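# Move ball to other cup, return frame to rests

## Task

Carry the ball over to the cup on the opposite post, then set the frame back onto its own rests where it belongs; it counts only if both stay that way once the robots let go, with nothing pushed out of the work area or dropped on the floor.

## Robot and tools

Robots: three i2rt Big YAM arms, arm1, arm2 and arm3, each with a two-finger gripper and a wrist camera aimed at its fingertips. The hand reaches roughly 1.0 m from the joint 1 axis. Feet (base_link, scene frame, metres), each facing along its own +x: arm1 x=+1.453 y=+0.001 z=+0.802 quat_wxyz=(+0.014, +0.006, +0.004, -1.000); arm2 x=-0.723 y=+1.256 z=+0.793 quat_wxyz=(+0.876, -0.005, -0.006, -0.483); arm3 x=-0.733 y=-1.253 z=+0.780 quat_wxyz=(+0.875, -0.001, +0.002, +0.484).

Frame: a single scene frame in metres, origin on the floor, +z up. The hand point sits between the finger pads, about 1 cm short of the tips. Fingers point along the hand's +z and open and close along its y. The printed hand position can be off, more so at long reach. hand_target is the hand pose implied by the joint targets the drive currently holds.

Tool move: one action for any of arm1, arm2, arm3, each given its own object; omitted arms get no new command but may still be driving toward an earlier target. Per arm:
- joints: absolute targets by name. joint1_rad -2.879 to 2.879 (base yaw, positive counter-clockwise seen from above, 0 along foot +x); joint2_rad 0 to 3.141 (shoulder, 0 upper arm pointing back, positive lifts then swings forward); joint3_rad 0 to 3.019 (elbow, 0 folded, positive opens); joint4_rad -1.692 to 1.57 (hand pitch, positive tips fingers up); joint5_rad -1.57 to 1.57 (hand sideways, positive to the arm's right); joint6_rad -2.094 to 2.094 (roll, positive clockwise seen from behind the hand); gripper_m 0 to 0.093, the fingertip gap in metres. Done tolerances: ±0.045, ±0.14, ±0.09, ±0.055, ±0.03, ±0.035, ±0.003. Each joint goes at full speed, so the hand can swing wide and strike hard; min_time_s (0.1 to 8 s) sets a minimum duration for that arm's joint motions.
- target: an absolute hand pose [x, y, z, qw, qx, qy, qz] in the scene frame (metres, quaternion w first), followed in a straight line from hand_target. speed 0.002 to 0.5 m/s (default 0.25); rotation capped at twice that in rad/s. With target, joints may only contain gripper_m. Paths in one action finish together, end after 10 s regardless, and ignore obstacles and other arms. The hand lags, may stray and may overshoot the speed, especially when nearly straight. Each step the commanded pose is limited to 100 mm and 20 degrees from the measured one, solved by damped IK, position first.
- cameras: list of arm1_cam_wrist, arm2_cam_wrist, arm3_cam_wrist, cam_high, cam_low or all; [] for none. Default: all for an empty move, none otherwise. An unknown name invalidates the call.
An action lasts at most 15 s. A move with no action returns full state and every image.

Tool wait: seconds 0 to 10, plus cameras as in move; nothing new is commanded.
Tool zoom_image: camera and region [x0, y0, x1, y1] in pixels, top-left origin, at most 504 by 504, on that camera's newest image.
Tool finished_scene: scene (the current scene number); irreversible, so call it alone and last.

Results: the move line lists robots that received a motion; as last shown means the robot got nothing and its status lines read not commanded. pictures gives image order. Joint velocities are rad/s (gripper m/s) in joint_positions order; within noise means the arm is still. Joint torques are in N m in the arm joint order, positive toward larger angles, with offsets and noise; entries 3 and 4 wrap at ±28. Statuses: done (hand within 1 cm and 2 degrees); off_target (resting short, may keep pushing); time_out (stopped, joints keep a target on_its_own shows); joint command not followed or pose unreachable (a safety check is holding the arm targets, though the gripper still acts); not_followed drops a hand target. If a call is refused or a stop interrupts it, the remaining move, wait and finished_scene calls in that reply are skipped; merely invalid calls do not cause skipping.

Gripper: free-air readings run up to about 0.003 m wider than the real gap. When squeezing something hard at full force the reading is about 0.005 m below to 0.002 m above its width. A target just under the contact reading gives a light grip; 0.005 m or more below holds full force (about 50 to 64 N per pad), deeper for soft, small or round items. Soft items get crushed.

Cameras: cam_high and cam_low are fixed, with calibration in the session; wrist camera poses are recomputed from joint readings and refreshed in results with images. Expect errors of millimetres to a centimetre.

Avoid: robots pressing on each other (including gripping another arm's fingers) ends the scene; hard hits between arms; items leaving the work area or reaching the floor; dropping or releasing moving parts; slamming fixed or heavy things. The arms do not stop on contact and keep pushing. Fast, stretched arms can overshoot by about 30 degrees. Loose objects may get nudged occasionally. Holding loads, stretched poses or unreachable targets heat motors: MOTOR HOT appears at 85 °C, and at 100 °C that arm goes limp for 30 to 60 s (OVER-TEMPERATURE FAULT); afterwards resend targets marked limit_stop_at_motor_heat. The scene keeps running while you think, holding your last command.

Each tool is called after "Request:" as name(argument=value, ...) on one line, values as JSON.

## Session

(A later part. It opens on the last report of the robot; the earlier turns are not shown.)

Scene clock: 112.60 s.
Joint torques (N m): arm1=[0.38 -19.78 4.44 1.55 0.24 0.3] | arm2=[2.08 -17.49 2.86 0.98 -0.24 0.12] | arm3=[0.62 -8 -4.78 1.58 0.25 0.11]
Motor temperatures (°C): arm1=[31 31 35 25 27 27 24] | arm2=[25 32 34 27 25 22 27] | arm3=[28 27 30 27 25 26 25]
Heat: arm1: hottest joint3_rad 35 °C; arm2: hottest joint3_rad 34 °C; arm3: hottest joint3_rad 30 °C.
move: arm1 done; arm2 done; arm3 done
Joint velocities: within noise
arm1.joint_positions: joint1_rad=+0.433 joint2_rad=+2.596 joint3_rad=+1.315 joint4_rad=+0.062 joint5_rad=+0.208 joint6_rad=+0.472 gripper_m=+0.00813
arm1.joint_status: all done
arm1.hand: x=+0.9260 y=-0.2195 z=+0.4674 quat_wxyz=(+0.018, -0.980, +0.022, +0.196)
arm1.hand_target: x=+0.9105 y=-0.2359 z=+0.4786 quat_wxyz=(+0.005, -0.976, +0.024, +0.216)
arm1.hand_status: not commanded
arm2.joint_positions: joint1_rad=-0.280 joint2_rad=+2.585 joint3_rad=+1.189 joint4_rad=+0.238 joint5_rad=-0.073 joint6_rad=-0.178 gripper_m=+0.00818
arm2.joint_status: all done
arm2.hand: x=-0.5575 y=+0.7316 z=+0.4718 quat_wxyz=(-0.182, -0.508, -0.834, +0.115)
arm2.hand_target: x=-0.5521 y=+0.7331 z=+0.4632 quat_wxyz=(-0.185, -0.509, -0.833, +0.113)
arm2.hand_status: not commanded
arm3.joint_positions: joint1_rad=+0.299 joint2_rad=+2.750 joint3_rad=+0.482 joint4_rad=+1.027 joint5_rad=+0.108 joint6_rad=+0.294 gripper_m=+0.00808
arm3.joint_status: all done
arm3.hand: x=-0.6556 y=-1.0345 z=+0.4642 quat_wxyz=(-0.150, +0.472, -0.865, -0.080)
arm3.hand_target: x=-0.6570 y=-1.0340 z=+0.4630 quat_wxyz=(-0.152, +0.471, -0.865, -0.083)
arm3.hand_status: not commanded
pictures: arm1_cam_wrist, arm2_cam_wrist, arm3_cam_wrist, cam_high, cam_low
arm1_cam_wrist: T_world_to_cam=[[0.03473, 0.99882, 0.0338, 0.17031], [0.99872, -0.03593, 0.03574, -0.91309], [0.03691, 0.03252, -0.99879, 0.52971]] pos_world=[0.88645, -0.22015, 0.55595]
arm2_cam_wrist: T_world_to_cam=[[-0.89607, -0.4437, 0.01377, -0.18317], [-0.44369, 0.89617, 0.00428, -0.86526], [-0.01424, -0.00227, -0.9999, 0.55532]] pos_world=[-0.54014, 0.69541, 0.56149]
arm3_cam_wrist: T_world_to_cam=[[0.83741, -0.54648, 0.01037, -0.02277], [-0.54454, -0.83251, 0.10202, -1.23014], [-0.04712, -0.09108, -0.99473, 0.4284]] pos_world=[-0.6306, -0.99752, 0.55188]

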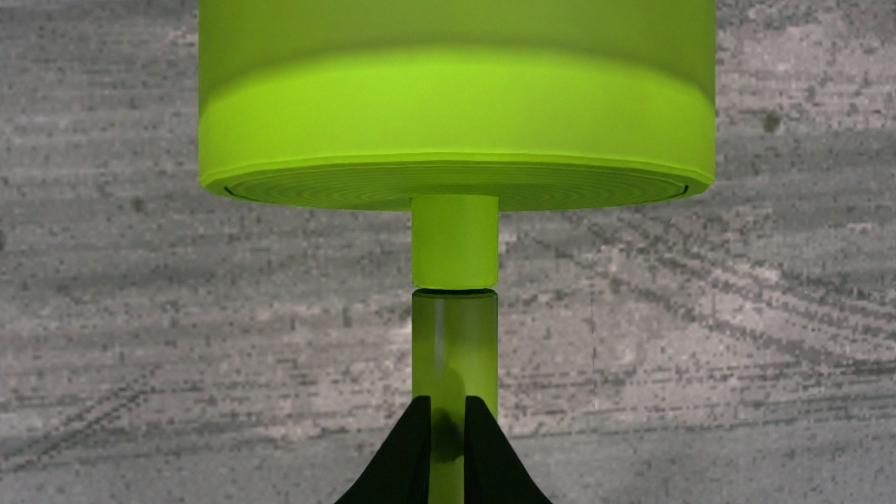

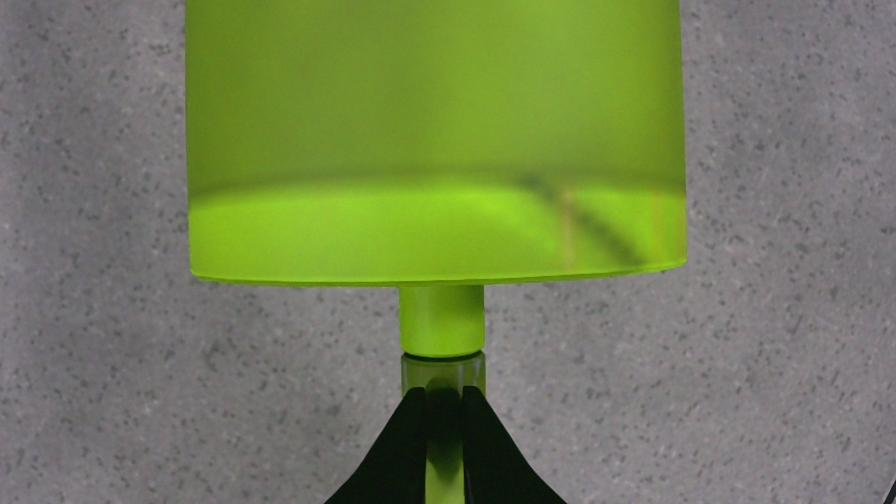

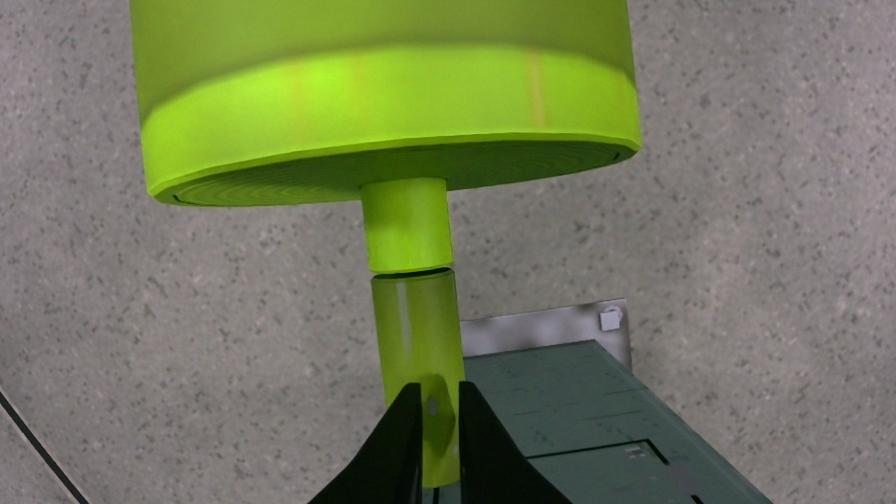

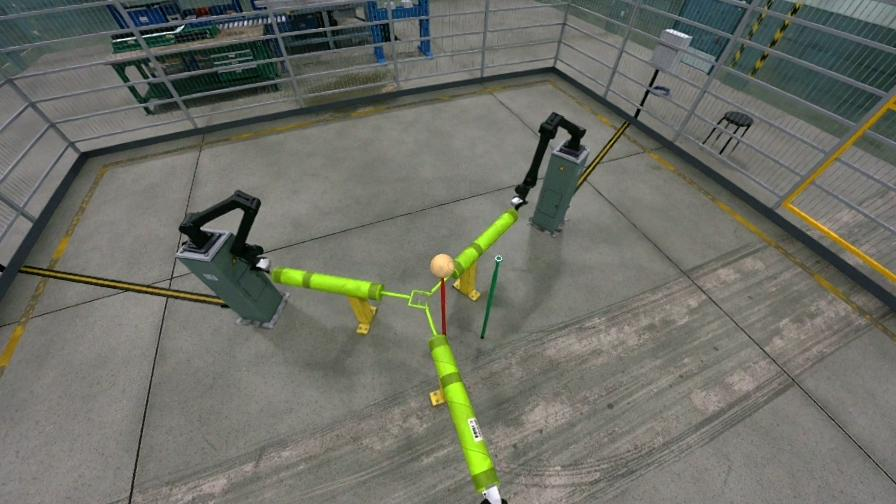

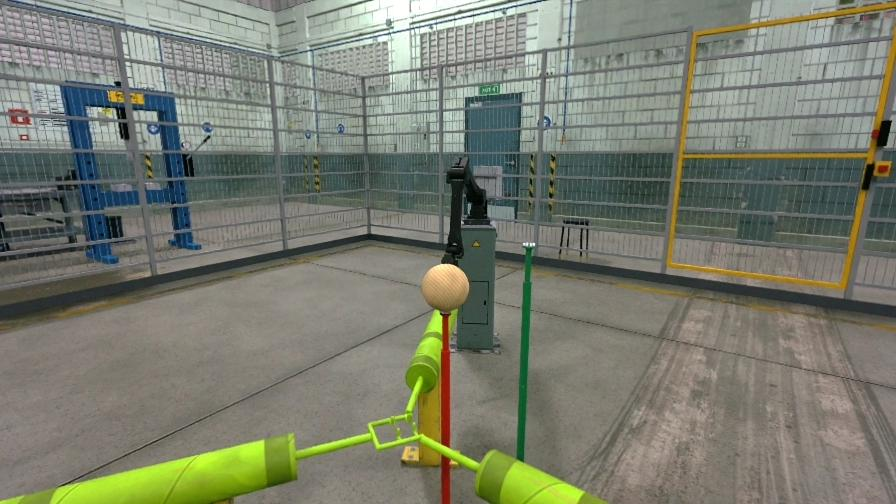

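Request:
move(arm1={"joints":{"gripper_m":0.093}}, arm2={"joints":{"gripper_m":0.093}}, arm3={"joints":{"gripper_m":0.093}})

Request:
move(arm1={"target":[0.910,-0.236,0.445,0.0053,-0.976,0.0238,0.2163],"speed":0.1}, arm2={"target":[-0.554,0.734,0.428,0.1846,0.5093,0.8329,-0.1129],"speed":0.1}, arm3={"target":[-0.655,-1.033,0.431,0.1525,-0.4706,0.865,0.083],"speed":0.1}, cameras=["arm1_cam_wrist","arm2_cam_wrist","arm3_cam_wrist"])

Request:
move(arm1={"joints":{"gripper_m":0.008}}, arm2={"joints":{"gripper_m":0.008}}, arm3={"joints":{"gripper_m":0.008}}, cameras=["all"])

Scene clock: 120.70 s.
Joint torques (N m): arm1=[0.38 -19.66 4.44 1.55 0.24 0.29] | arm2=[2.08 -17.49 2.85 0.99 -0.24 0.11] | arm3=[0.62 -8 -4.78 1.58 0.26 0.11]
Motor temperatures (°C): arm1=[31 31 34 25 27 27 24] | arm2=[25 32 33 27 25 22 26] | arm3=[28 28 29 27 25 26 25]
Heat: arm1: hottest joint3_rad 34 °C; arm2: hottest joint3_rad 33 °C; arm3: hottest joint3_rad 29 °C.
move: arm1 done; arm2 done; arm3 done
Joint velocities: within noise
arm1.joint_positions: joint1_rad=+0.433 joint2_rad=+2.596 joint3_rad=+1.315 joint4_rad=+0.062 joint5_rad=+0.208 joint6_rad=+0.472 gripper_m=+0.09287
arm1.joint_status: all done
arm1.hand: x=+0.9260 y=-0.2195 z=+0.4674 quat_wxyz=(+0.018, -0.980, +0.022, +0.196)
arm1.hand_target: x=+0.9105 y=-0.2359 z=+0.4786 quat_wxyz=(+0.005, -0.976, +0.024, +0.216)
arm1.hand_status: not commanded
arm2.joint_positions: joint1_rad=-0.280 joint2_rad=+2.585 joint3_rad=+1.189 joint4_rad=+0.238 joint5_rad=-0.073 joint6_rad=-0.178 gripper_m=+0.09289
arm2.joint_status: all done
arm2.hand: x=-0.5575 y=+0.7317 z=+0.4718 quat_wxyz=(-0.182, -0.508, -0.834, +0.115)
arm2.hand_target: x=-0.5521 y=+0.7333 z=+0.4632 quat_wxyz=(-0.185, -0.509, -0.833, +0.113)
arm2.hand_status: not commanded
arm3.joint_positions: joint1_rad=+0.299 joint2_rad=+2.750 joint3_rad=+0.482 joint4_rad=+1.027 joint5_rad=+0.108 joint6_rad=+0.294 gripper_m=+0.09291
arm3.joint_status: all done
arm3.hand: x=-0.6556 y=-1.0345 z=+0.4642 quat_wxyz=(-0.150, +0.472, -0.865, -0.080)
arm3.hand_target: x=-0.6570 y=-1.0340 z=+0.4630 quat_wxyz=(-0.152, +0.471, -0.865, -0.083)
arm3.hand_status: not commanded
pictures: none

Scene clock: 122.00 s.
Joint torques (N m): arm1=[0.38 -19.6 4.23 1.58 0.24 0.29] | arm2=[1.73 -17.44 2.92 1.09 -0.26 0.09] | arm3=[-0.21 -7.82 -4.83 1.65 0.12 0]
Motor temperatures (°C): arm1=[31 31 34 25 27 27 24] | arm2=[25 32 32 27 25 22 26] | arm3=[28 28 29 27 25 26 25]
Heat: arm1: hottest joint3_rad 34 °C; arm2: hottest joint2_rad 32 °C; arm3: hottest joint3_rad 29 °C.
move: arm1 off_target; arm2 done; arm3 done
Joint velocities: within noise
arm1.joint_positions: joint1_rad=+0.433 joint2_rad=+2.674 joint3_rad=+1.371 joint4_rad=+0.088 joint5_rad=+0.208 joint6_rad=+0.472 gripper_m=+0.09287
arm1.joint_status: not commanded
arm1.hand: x=+0.9242 y=-0.2203 z=+0.4369 quat_wxyz=(+0.017, -0.980, +0.023, +0.198)
arm1.hand_target: x=+0.9103 y=-0.2360 z=+0.4456 quat_wxyz=(+0.005, -0.976, +0.024, +0.216)
arm1.hand_status: off_target (0.023 m and 2.5 deg from the pose sent, 0.032 m and 2.8 deg at the start)
arm2.joint_positions: joint1_rad=-0.280 joint2_rad=+2.672 joint3_rad=+1.240 joint4_rad=+0.268 joint5_rad=-0.074 joint6_rad=-0.178 gripper_m=+0.09289
arm2.joint_status: not commanded
arm2.hand: x=-0.5582 y=+0.7345 z=+0.4376 quat_wxyz=(-0.181, -0.508, -0.834, +0.113)
arm2.hand_target: x=-0.5542 y=+0.7341 z=+0.4284 quat_wxyz=(-0.185, -0.509, -0.833, +0.113)
arm2.hand_status: done (0.010 m and 0.5 deg from the pose sent, 0.044 m and 0.4 deg at the start)
arm3.joint_positions: joint1_rad=+0.299 joint2_rad=+2.838 joint3_rad=+0.562 joint4_rad=+1.041 joint5_rad=+0.108 joint6_rad=+0.294 gripper_m=+0.09291
arm3.joint_status: not commanded
arm3.hand: x=-0.6546 y=-1.0304 z=+0.4333 quat_wxyz=(-0.152, +0.471, -0.865, -0.082)
arm3.hand_target: x=-0.6550 y=-1.0331 z=+0.4311 quat_wxyz=(-0.152, +0.471, -0.865, -0.083)
arm3.hand_status: done (0.003 m and 0.2 deg from the pose sent, 0.033 m and 0.4 deg at the start)
arm1_cam_wrist: T_world_to_cam=[[0.03521, 0.99888, 0.03168, 0.17269], [0.99883, -0.03622, 0.03211, -0.90879], [0.03322, 0.03051, -0.99898, 0.50235]] pos_world=[0.88496, -0.22075, 0.52554]
arm2_cam_wrist: T_world_to_cam=[[-0.89591, -0.44407, 0.01217, -0.1809], [-0.44399, 0.89599, 0.00908, -0.87005], [-0.01494, 0.00273, -0.99989, 0.51704]] pos_world=[-0.54064, 0.69781, 0.52708]
arm3_cam_wrist: T_world_to_cam=[[0.83719, -0.54683, 0.00877, -0.02099], [-0.54497, -0.83278, 0.09734, -1.22158], [-0.04593, -0.08628, -0.99521, 0.40402]] pos_world=[-0.6296, -0.99394, 0.52118]

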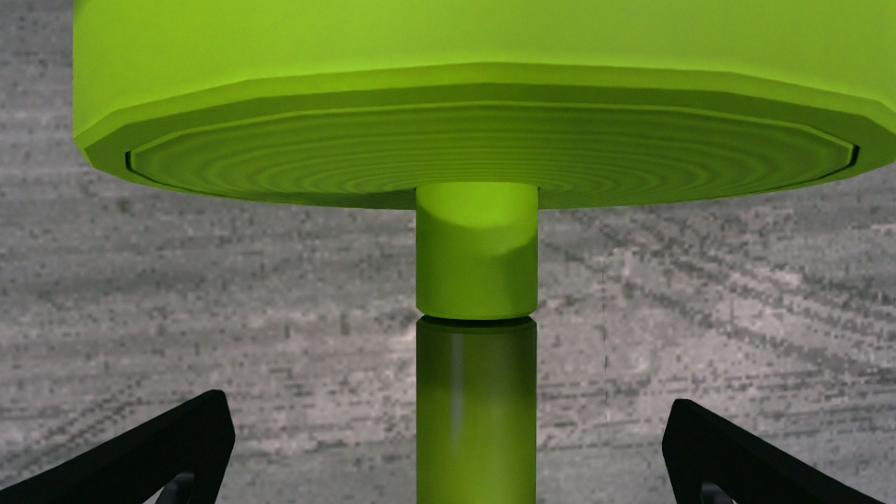

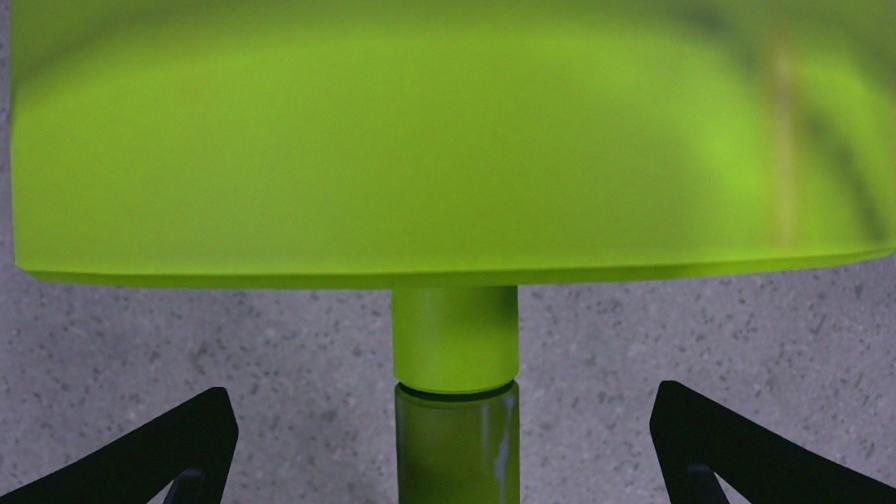

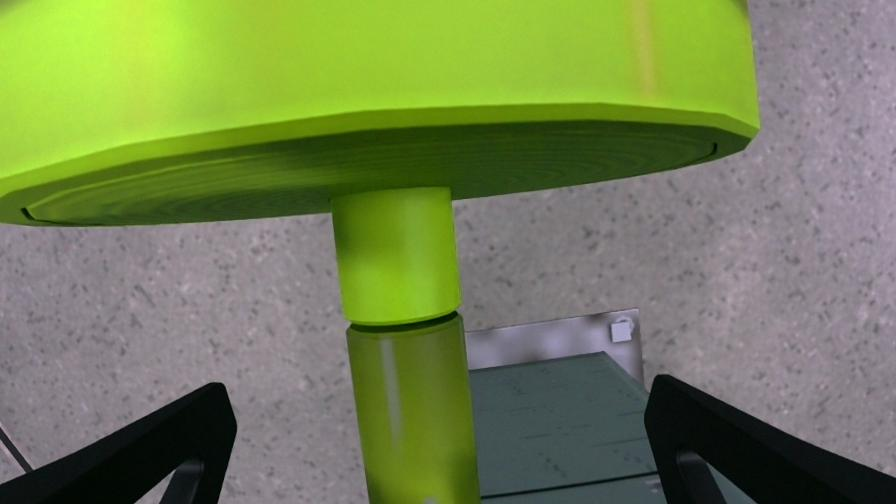

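Scene clock: 122.80 s.
Joint torques (N m): arm1=[0.32 -19.6 4.23 1.55 0.05 0.37] | arm2=[1.79 -17.44 2.88 1.05 -0.26 0.12] | arm3=[-0.79 -7.82 -4.83 1.52 0.81 0.45]
Motor temperatures (°C): arm1=[31 31 34 25 27 27 24] | arm2=[25 32 32 27 25 22 27] | arm3=[28 28 29 27 25 26 25]
Heat: arm1: hottest joint3_rad 34 °C; arm2: hottest joint2_rad 32 °C; arm3: hottest joint3_rad 29 °C.
move: arm1 off_target; arm2 off_target; arm3 off_target
Joint velocities: within noise
arm1.joint_positions: joint1_rad=+0.434 joint2_rad=+2.674 joint3_rad=+1.371 joint4_rad=+0.088 joint5_rad=+0.213 joint6_rad=+0.464 gripper_m=+0.01886
arm1.joint_status: gripper_m off_target (ended at +0.01889, target +0.00800)
arm1.hand: x=+0.9240 y=-0.2199 z=+0.4371 quat_wxyz=(+0.020, -0.980, +0.019, +0.199)
arm1.hand_target: x=+0.9104 y=-0.2361 z=+0.4456 quat_wxyz=(+0.005, -0.976, +0.024, +0.216)
arm1.hand_status: not commanded
arm2.joint_positions: joint1_rad=-0.279 joint2_rad=+2.672 joint3_rad=+1.241 joint4_rad=+0.270 joint5_rad=-0.074 joint6_rad=-0.181 gripper_m=+0.01758
arm2.joint_status: gripper_m off_target (ended at +0.01761, target +0.00800)
arm2.hand: x=-0.5577 y=+0.7341 z=+0.4378 quat_wxyz=(-0.181, -0.507, -0.835, +0.114)
arm2.hand_target: x=-0.5541 y=+0.7343 z=+0.4284 quat_wxyz=(-0.185, -0.509, -0.833, +0.113)
arm2.hand_status: not commanded
arm3.joint_positions: joint1_rad=+0.305 joint2_rad=+2.838 joint3_rad=+0.562 joint4_rad=+1.044 joint5_rad=+0.092 joint6_rad=+0.255 gripper_m=+0.01857
arm3.joint_status: gripper_m off_target (ended at +0.01860, target +0.00800)
arm3.hand: x=-0.6584 y=-1.0282 z=+0.4333 quat_wxyz=(-0.149, +0.492, -0.854, -0.086)
arm3.hand_target: x=-0.6550 y=-1.0331 z=+0.4310 quat_wxyz=(-0.152, +0.471, -0.865, -0.083)
arm3.hand_status: not commanded
pictures: arm1_cam_wrist, arm2_cam_wrist, arm3_cam_wrist, cam_high, cam_low
arm1_cam_wrist: T_world_to_cam=[[0.02899, 0.99881, 0.03926, 0.17469], [0.9991, -0.03017, 0.02995, -0.90659], [0.0311, 0.03835, -0.99878, 0.50615]] pos_world=[0.88497, -0.22125, 0.52584]
arm2_cam_wrist: T_world_to_cam=[[-0.89444, -0.44698, 0.01346, -0.1784], [-0.44692, 0.89454, 0.00711, -0.86919], [-0.01522, 0.00034, -0.99988, 0.51887]] pos_world=[-0.54013, 0.69761, 0.52739]
arm3_cam_wrist: T_world_to_cam=[[0.86261, -0.50583, 0.00627, 0.04353], [-0.50393, -0.85816, 0.09806, -1.22118], [-0.04422, -0.08775, -0.99516, 0.40355]] pos_world=[-0.6351, -0.99054, 0.52108]

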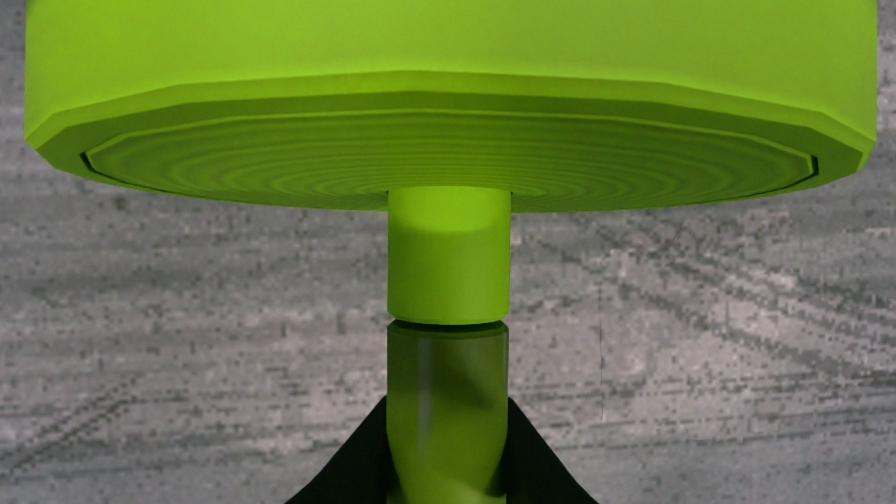

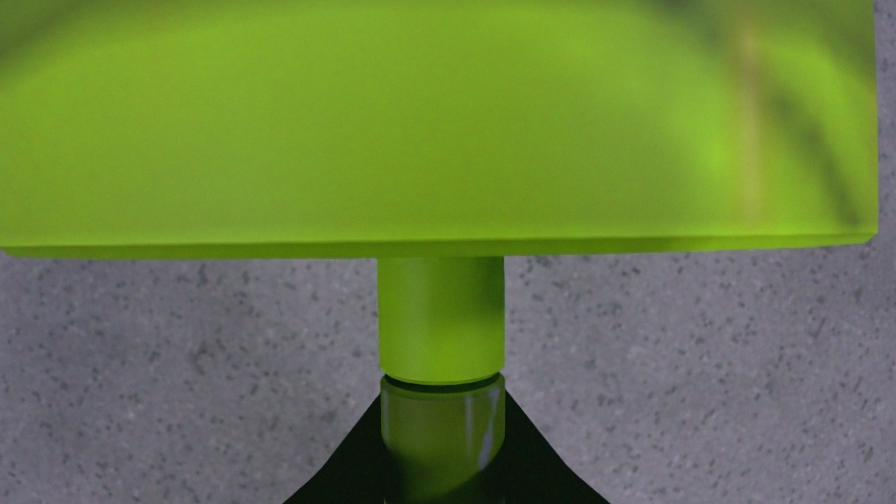

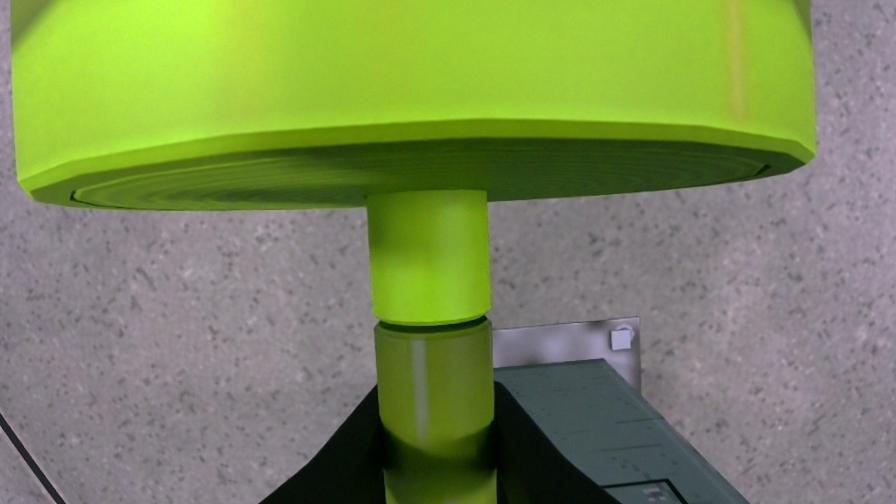

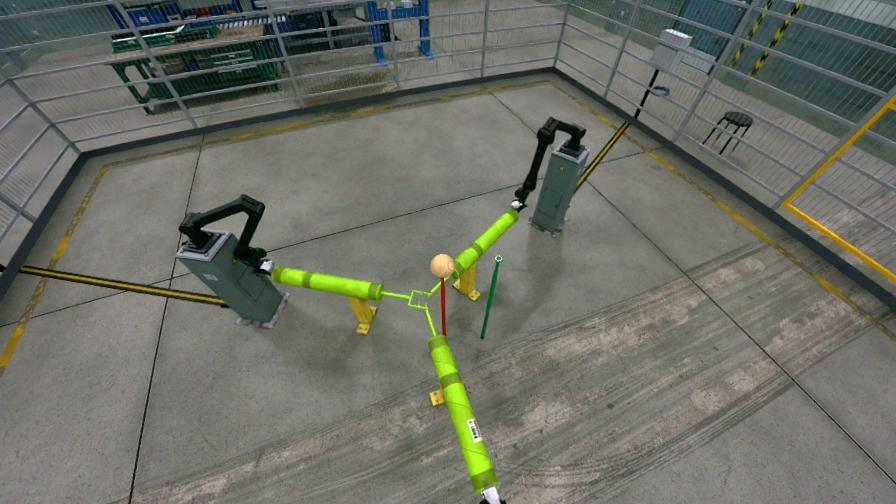

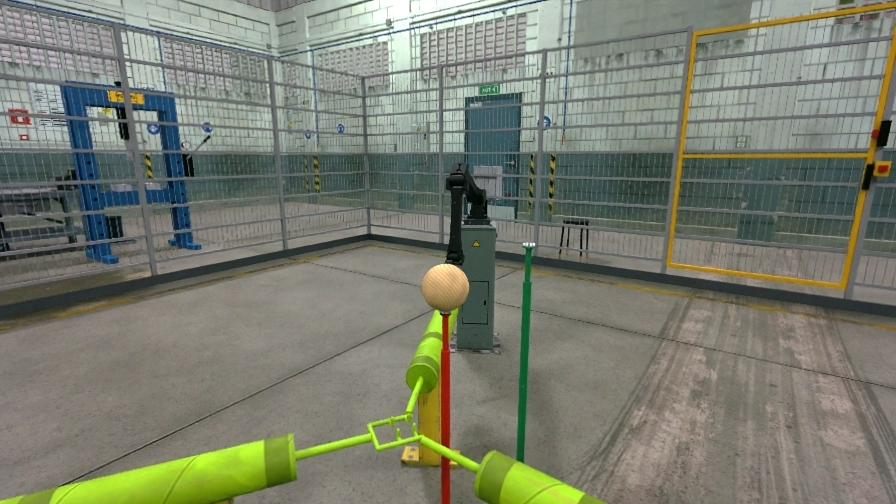

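Request:
move(arm1={"target":[0.910,-0.236,0.525,0.0053,-0.976,0.0238,0.2163],"speed":0.08}, arm2={"target":[-0.554,0.734,0.508,0.1846,0.5093,0.8329,-0.1129],"speed":0.08}, arm3={"target":[-0.657,-1.031,0.511,0.149,-0.492,0.854,0.086],"speed":0.08}, cameras=["all"])

Request:
zoom_image(camera="cam_low", region=[330, 240, 570, 480])

Request:
zoom_image(camera="cam_high", region=[370, 230, 520, 350])

Scene clock: 143.60 s.
Joint torques (N m): arm1=[0.21 -22.89 2.99 0.79 0.2 0.34] | arm2=[0.91 -21.83 1.03 0.21 -0.27 0.06] | arm3=[-0.85 -10.81 -7.12 0.92 0.16 0.05]
Motor temperatures (°C): arm1=[31 33 32 25 26 26 25] | arm2=[25 33 30 27 25 22 28] | arm3=[28 28 28 27 25 26 26]
Heat: arm1: hottest joint2_rad 33 °C; arm2: hottest joint2_rad 33 °C; arm3: hottest joint1_rad 28 °C.
move: arm1 off_target; arm2 off_target; arm3 off_target
Joint velocities: within noise
arm1.joint_positions: joint1_rad=+0.434 joint2_rad=+2.525 joint3_rad=+1.272 joint4_rad=+0.030 joint5_rad=+0.209 joint6_rad=+0.466 gripper_m=+0.01886
arm1.joint_status: not commanded
arm1.hand: x=+0.9274 y=-0.2193 z=+0.4951 quat_wxyz=(+0.019, -0.981, +0.019, +0.194)
arm1.hand_target: x=+0.9104 y=-0.2359 z=+0.5242 quat_wxyz=(+0.005, -0.976, +0.024, +0.216)
arm1.hand_status: off_target (0.038 m and 3.1 deg from the pose sent, 0.091 m and 2.7 deg at the start)
arm2.joint_positions: joint1_rad=-0.270 joint2_rad=+2.529 joint3_rad=+1.146 joint4_rad=+0.214 joint5_rad=-0.073 joint6_rad=-0.174 gripper_m=+0.01758
arm2.joint_status: not commanded
arm2.hand: x=-0.5542 y=+0.7396 z=+0.4912 quat_wxyz=(-0.179, -0.506, -0.837, +0.110)
arm2.hand_target: x=-0.5541 y=+0.7340 z=+0.5074 quat_wxyz=(-0.185, -0.509, -0.833, +0.113)
arm2.hand_status: off_target (0.018 m and 0.9 deg from the pose sent, 0.070 m and 0.6 deg at the start)
arm3.joint_positions: joint1_rad=+0.305 joint2_rad=+2.614 joint3_rad=+0.415 joint4_rad=+0.976 joint5_rad=+0.089 joint6_rad=+0.243 gripper_m=+0.01845
arm3.joint_status: not commanded
arm3.hand: x=-0.6575 y=-1.0231 z=+0.4993 quat_wxyz=(-0.152, +0.497, -0.850, -0.089)
arm3.hand_target: x=-0.6571 y=-1.0310 z=+0.5104 quat_wxyz=(-0.149, +0.492, -0.854, -0.086)
arm3.hand_status: off_target (0.014 m and 0.9 deg from the pose sent, 0.078 m and 0.1 deg at the start)
pictures: arm1_cam_wrist, arm2_cam_wrist, arm3_cam_wrist, cam_high, cam_low
arm1_cam_wrist: T_world_to_cam=[[0.02885, 0.99884, 0.03863, 0.17214], [0.99877, -0.03036, 0.03927, -0.91607], [0.0404, 0.03745, -0.99848, 0.55507]] pos_world=[0.88756, -0.22054, 0.58355]
arm2_cam_wrist: T_world_to_cam=[[-0.89292, -0.45011, 0.01026, -0.16877], [-0.44994, 0.89293, 0.01519, -0.87738], [-0.016, 0.00895, -0.99983, 0.5654]] pos_world=[-0.53642, 0.70241, 0.58037]
arm3_cam_wrist: T_world_to_cam=[[0.86876, -0.49521, 0.00573, 0.06006], [-0.49364, -0.86497, 0.09026, -1.21909], [-0.03974, -0.08125, -0.9959, 0.47975]] pos_world=[-0.63491, -0.98576, 0.58748]

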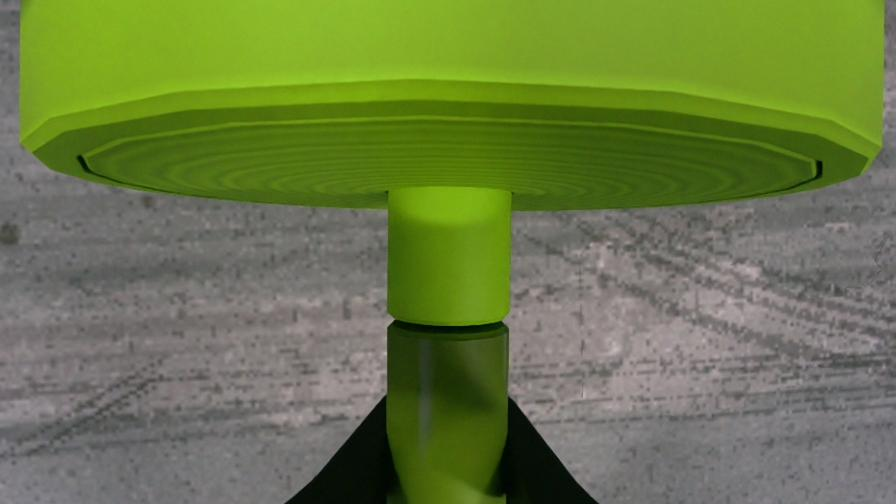

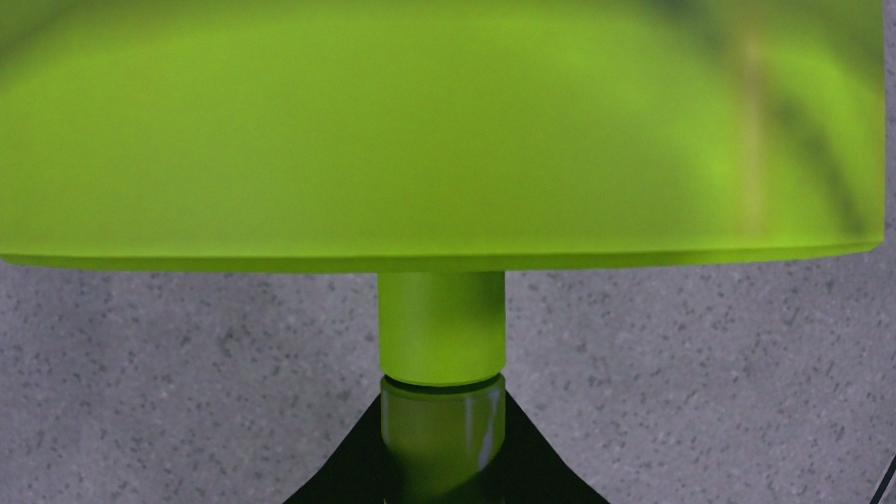

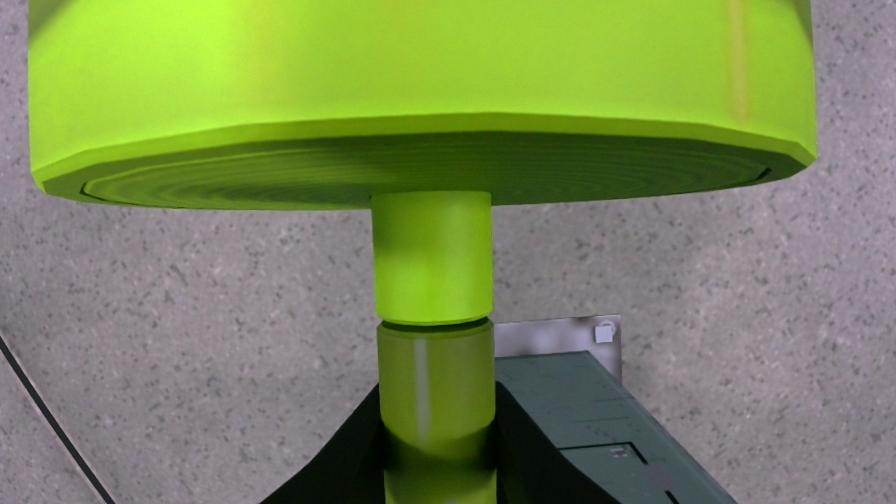

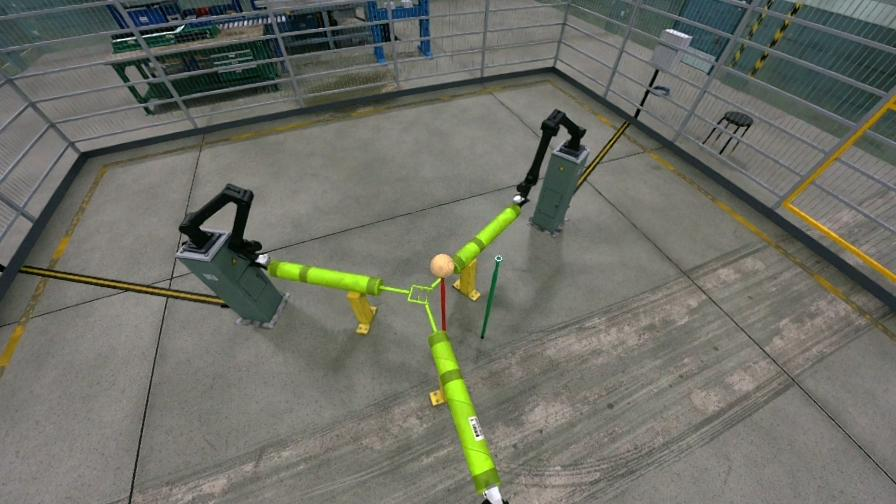

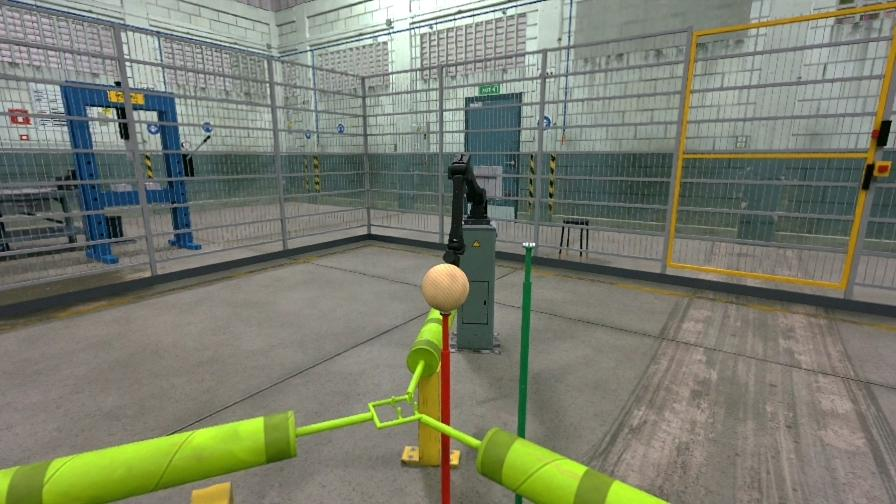

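Scaled by 2.100 from the camera's image (finer frame: 1280x720).

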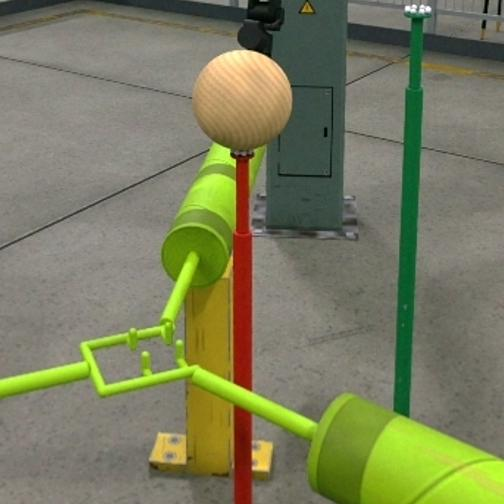

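Scaled by 3.360 from the camera's image (finer frame: 1280x720).

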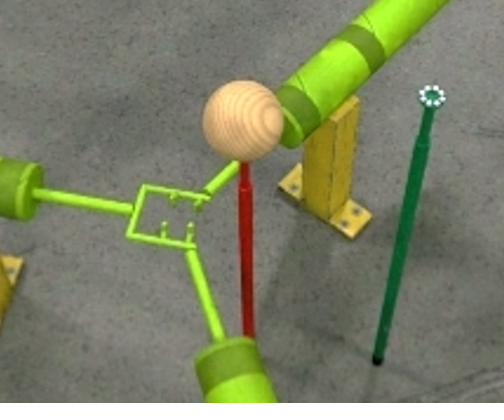

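Request:
move(arm1={"target":[0.941,-0.256,0.69,0.0053,-0.976,0.0238,0.2163],"speed":0.1}, arm2={"target":[-0.523,0.714,0.677,0.1846,0.5093,0.8329,-0.1129],"speed":0.1}, arm3={"target":[-0.626,-1.051,0.672,0.149,-0.492,0.854,0.086],"speed":0.1}, cameras=["cam_high","cam_low","arm3_cam_wrist"])

Request:
zoom_image(camera="cam_low", region=[330, 240, 570, 480])

Request:
zoom_image(camera="cam_high", region=[370, 230, 520, 350])

Scene clock: 159.90 s.
Joint torques (N m): arm1=[0.38 -20.89 5.42 0.88 0.54 0.34] | arm2=[2.49 -21.13 4.37 -0.03 -0.29 0.24] | arm3=[-1.49 -6.07 1.51 0.38 0.32 0.01]
Motor temperatures (°C): arm1=[31 34 32 24 26 26 26] | arm2=[25 35 29 27 24 22 28] | arm3=[28 29 28 27 25 26 26]
Heat: arm1: hottest joint2_rad 34 °C; arm2: hottest joint2_rad 35 °C; arm3: hottest joint2_rad 29 °C.
move: arm1 off_target; arm2 off_target; arm3 done
Joint velocities: within noise
arm1.joint_positions: joint1_rad=+0.494 joint2_rad=+2.109 joint3_rad=+1.095 joint4_rad=-0.231 joint5_rad=+0.223 joint6_rad=+0.525 gripper_m=+0.01886
arm1.joint_status: not commanded
arm1.hand: x=+0.9545 y=-0.2412 z=+0.6596 quat_wxyz=(+0.019, -0.982, +0.018, +0.189)
arm1.hand_target: x=+0.9415 y=-0.2558 z=+0.6895 quat_wxyz=(+0.005, -0.976, +0.024, +0.216)
arm1.hand_status: off_target (0.036 m and 3.6 deg from the pose sent, 0.199 m and 3.1 deg at the start)
arm2.joint_positions: joint1_rad=-0.240 joint2_rad=+2.133 joint3_rad=+1.094 joint4_rad=-0.129 joint5_rad=-0.054 joint6_rad=-0.149 gripper_m=+0.01758
arm2.joint_status: not commanded
arm2.hand: x=-0.5327 y=+0.7145 z=+0.6598 quat_wxyz=(-0.176, -0.506, -0.837, +0.113)
arm2.hand_target: x=-0.5230 y=+0.7139 z=+0.6766 quat_wxyz=(-0.185, -0.509, -0.833, +0.113)
arm2.hand_status: off_target (0.020 m and 1.1 deg from the pose sent, 0.190 m and 0.9 deg at the start)
arm3.joint_positions: joint1_rad=+0.105 joint2_rad=+1.629 joint3_rad=+0.147 joint4_rad=+0.264 joint5_rad=+0.014 joint6_rad=+0.052 gripper_m=+0.01844
arm3.joint_status: not commanded
arm3.hand: x=-0.6294 y=-1.0470 z=+0.6701 quat_wxyz=(-0.148, +0.499, -0.849, -0.091)
arm3.hand_target: x=-0.6261 y=-1.0510 z=+0.6718 quat_wxyz=(-0.149, +0.492, -0.854, -0.086)
arm3.hand_status: done (0.006 m and 1.1 deg from the pose sent, 0.178 m and 0.9 deg at the start)
pictures: arm3_cam_wrist, cam_high, cam_low
arm3_cam_wrist: T_world_to_cam=[[0.87122, -0.49089, 0.0012, 0.0319], [-0.48878, -0.86724, 0.09481, -1.24361], [-0.0455, -0.08319, -0.9955, 0.64311]] pos_world=[-0.60639, -1.00935, 0.75808]

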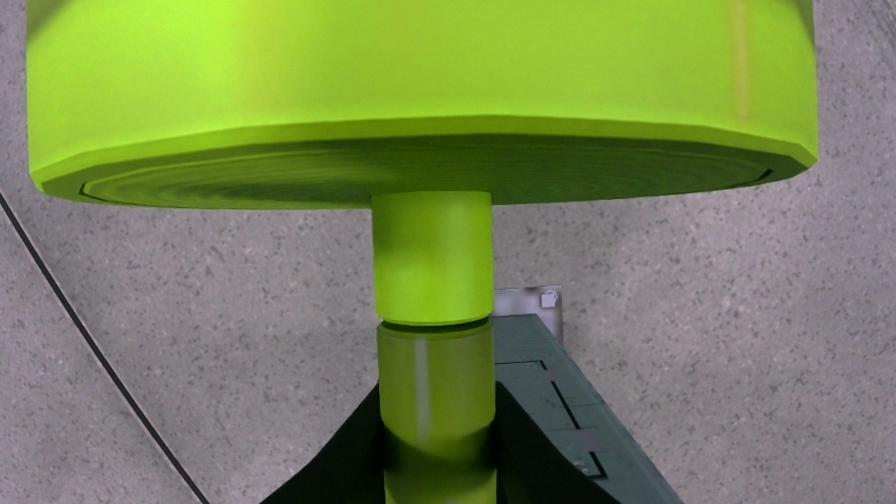

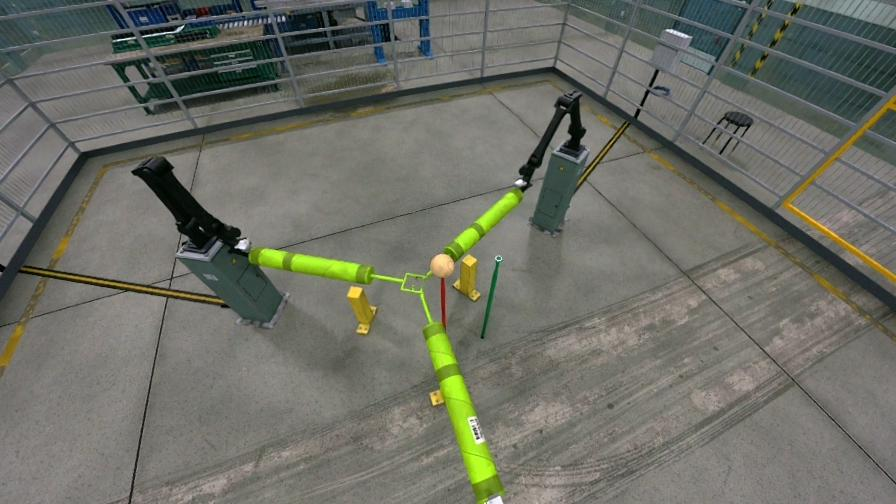

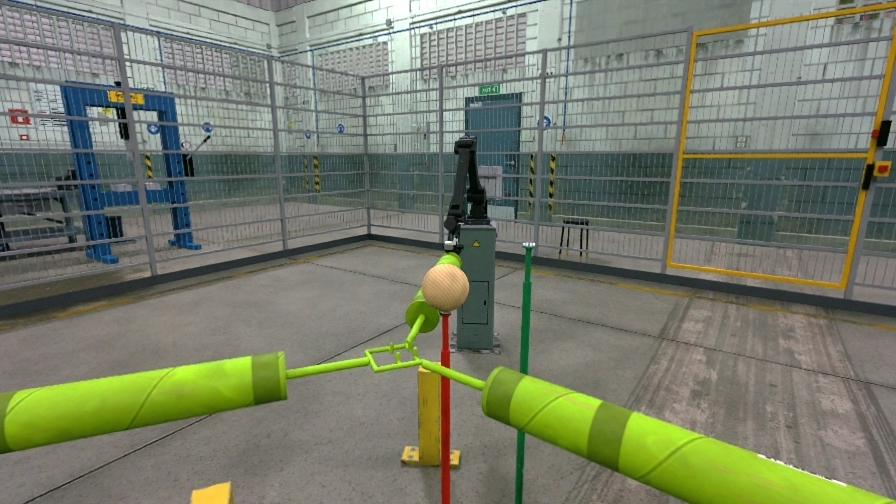

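Scaled by 2.100 from the camera's image (finer frame: 1280x720).

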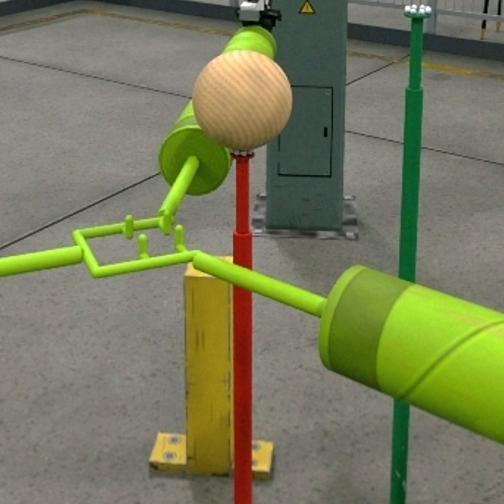

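Scaled by 3.360 from the camera's image (finer frame: 1280x720).

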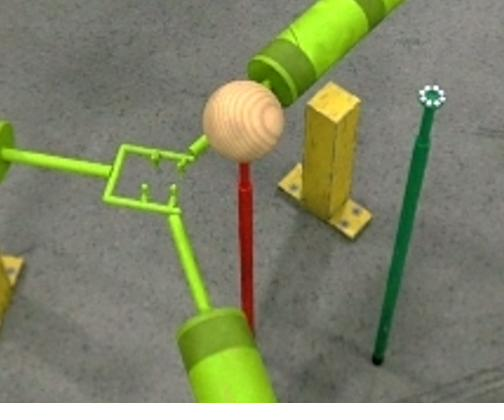

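Request:
move(arm1={"target":[0.961,-0.197,0.69,0.0053,-0.976,0.0238,0.2163],"speed":0.1}, arm2={"target":[-0.503,0.773,0.677,0.1846,0.5093,0.8329,-0.1129],"speed":0.1}, arm3={"target":[-0.606,-0.992,0.672,0.149,-0.492,0.854,0.086],"speed":0.1}, cameras=["cam_high","cam_low","arm3_cam_wrist"])

Request:
zoom_image(camera="cam_low", region=[330, 240, 570, 480])

Request:
zoom_image(camera="cam_high", region=[370, 230, 520, 350])

Scene clock: 175.97 s.
Joint torques (N m): arm1=[-1.08 -19.19 4.53 1.51 0.18 0.18] | arm2=[1.85 -19.96 2.52 0.65 -0.22 0.14] | arm3=[0.09 -5.66 3.44 0.69 0.46 0.19]
Motor temperatures (°C): arm1=[31 34 31 24 27 26 26] | arm2=[25 39 29 27 24 22 29] | arm3=[28 28 27 27 25 26 27]
Heat: arm1: hottest joint2_rad 34 °C; arm2: hottest joint2_rad 39 °C; arm3: hottest joint1_rad 28 °C.
move: arm1 off_target; arm2 off_target; arm3 done
Joint velocities: within noise
arm1.joint_positions: joint1_rad=+0.424 joint2_rad=+2.039 joint3_rad=+0.953 joint4_rad=-0.149 joint5_rad=+0.200 joint6_rad=+0.460 gripper_m=+0.01886
arm1.joint_status: not commanded
arm1.hand: x=+0.9783 y=-0.1905 z=+0.6635 quat_wxyz=(+0.020, -0.982, +0.019, +0.187)
arm1.hand_target: x=+0.9613 y=-0.1968 z=+0.6897 quat_wxyz=(+0.005, -0.976, +0.024, +0.216)
arm1.hand_status: off_target (0.032 m and 3.8 deg from the pose sent, 0.054 m and 3.6 deg at the start)
arm2.joint_positions: joint1_rad=-0.149 joint2_rad=+2.070 joint3_rad=+0.964 joint4_rad=-0.064 joint5_rad=-0.021 joint6_rad=-0.063 gripper_m=+0.01758
arm2.joint_status: not commanded
arm2.hand: x=-0.5064 y=+0.7694 z=+0.6624 quat_wxyz=(-0.175, -0.507, -0.837, +0.110)
arm2.hand_target: x=-0.5030 y=+0.7729 z=+0.6763 quat_wxyz=(-0.185, -0.509, -0.833, +0.113)
arm2.hand_status: off_target (0.015 m and 1.2 deg from the pose sent, 0.068 m and 1.1 deg at the start)
arm3.joint_positions: joint1_rad=+0.125 joint2_rad=+1.662 joint3_rad=+0.301 joint4_rad=+0.151 joint5_rad=+0.024 joint6_rad=+0.071 gripper_m=+0.01841
arm3.joint_status: not commanded
arm3.hand: x=-0.6070 y=-0.9916 z=+0.6740 quat_wxyz=(-0.152, +0.498, -0.849, -0.091)
arm3.hand_target: x=-0.6061 y=-0.9921 z=+0.6720 quat_wxyz=(-0.149, +0.492, -0.853, -0.086)
arm3.hand_status: done (0.002 m and 1.1 deg from the pose sent, 0.060 m and 1.1 deg at the start)
pictures: arm3_cam_wrist, cam_high, cam_low
arm3_cam_wrist: T_world_to_cam=[[0.87067, -0.49186, 0.00337, 0.03674], [-0.49022, -0.86716, 0.0879, -1.18124], [-0.04031, -0.07818, -0.99612, 0.66114]] pos_world=[-0.5844, -0.95456, 0.76228]

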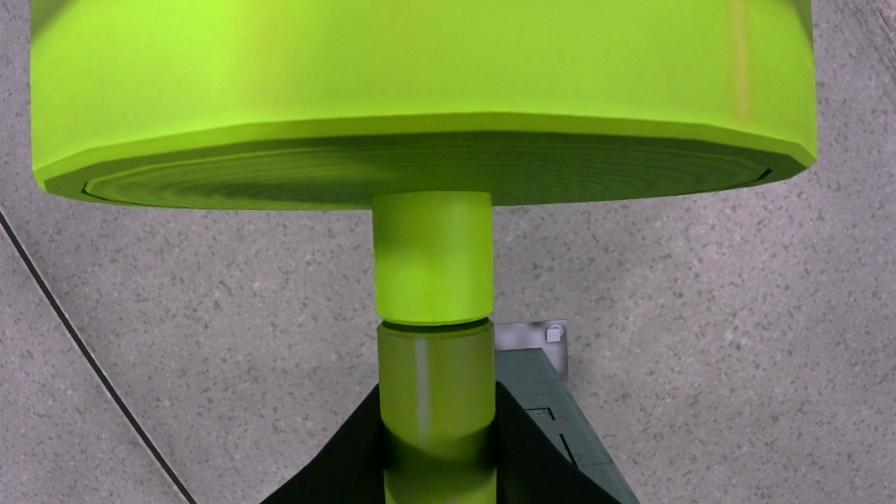

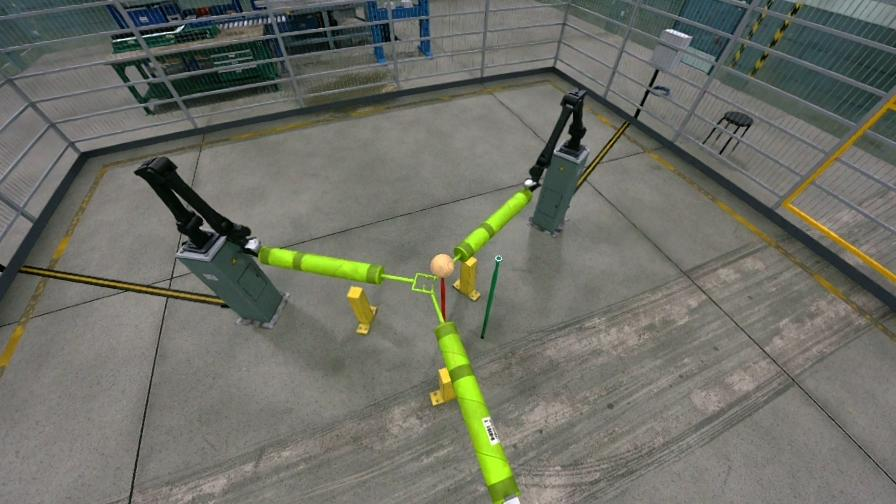

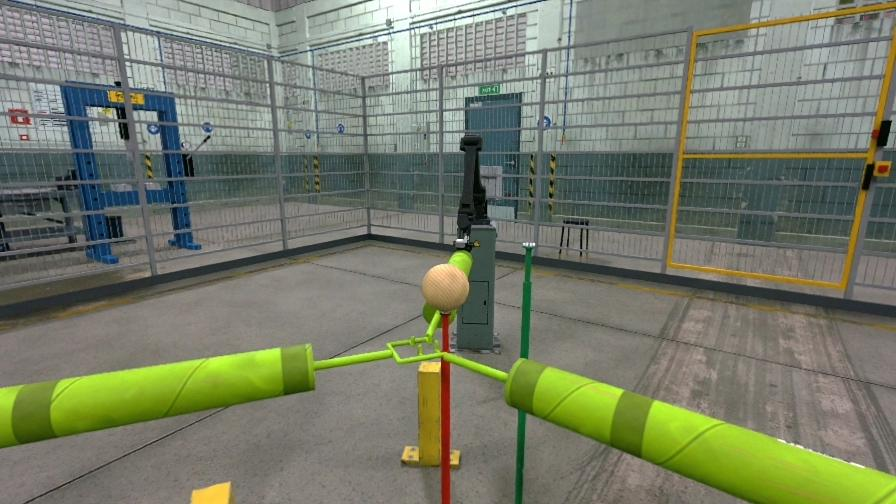

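Scaled by 2.100 from the camera's image (finer frame: 1280x720).

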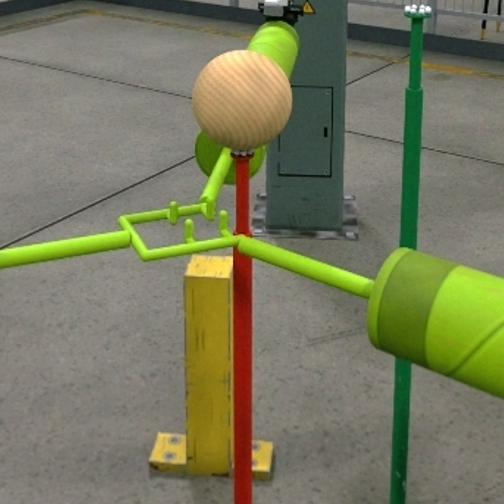

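Scaled by 3.360 from the camera's image (finer frame: 1280x720).

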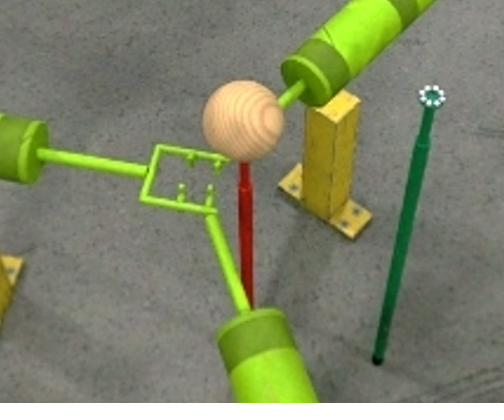

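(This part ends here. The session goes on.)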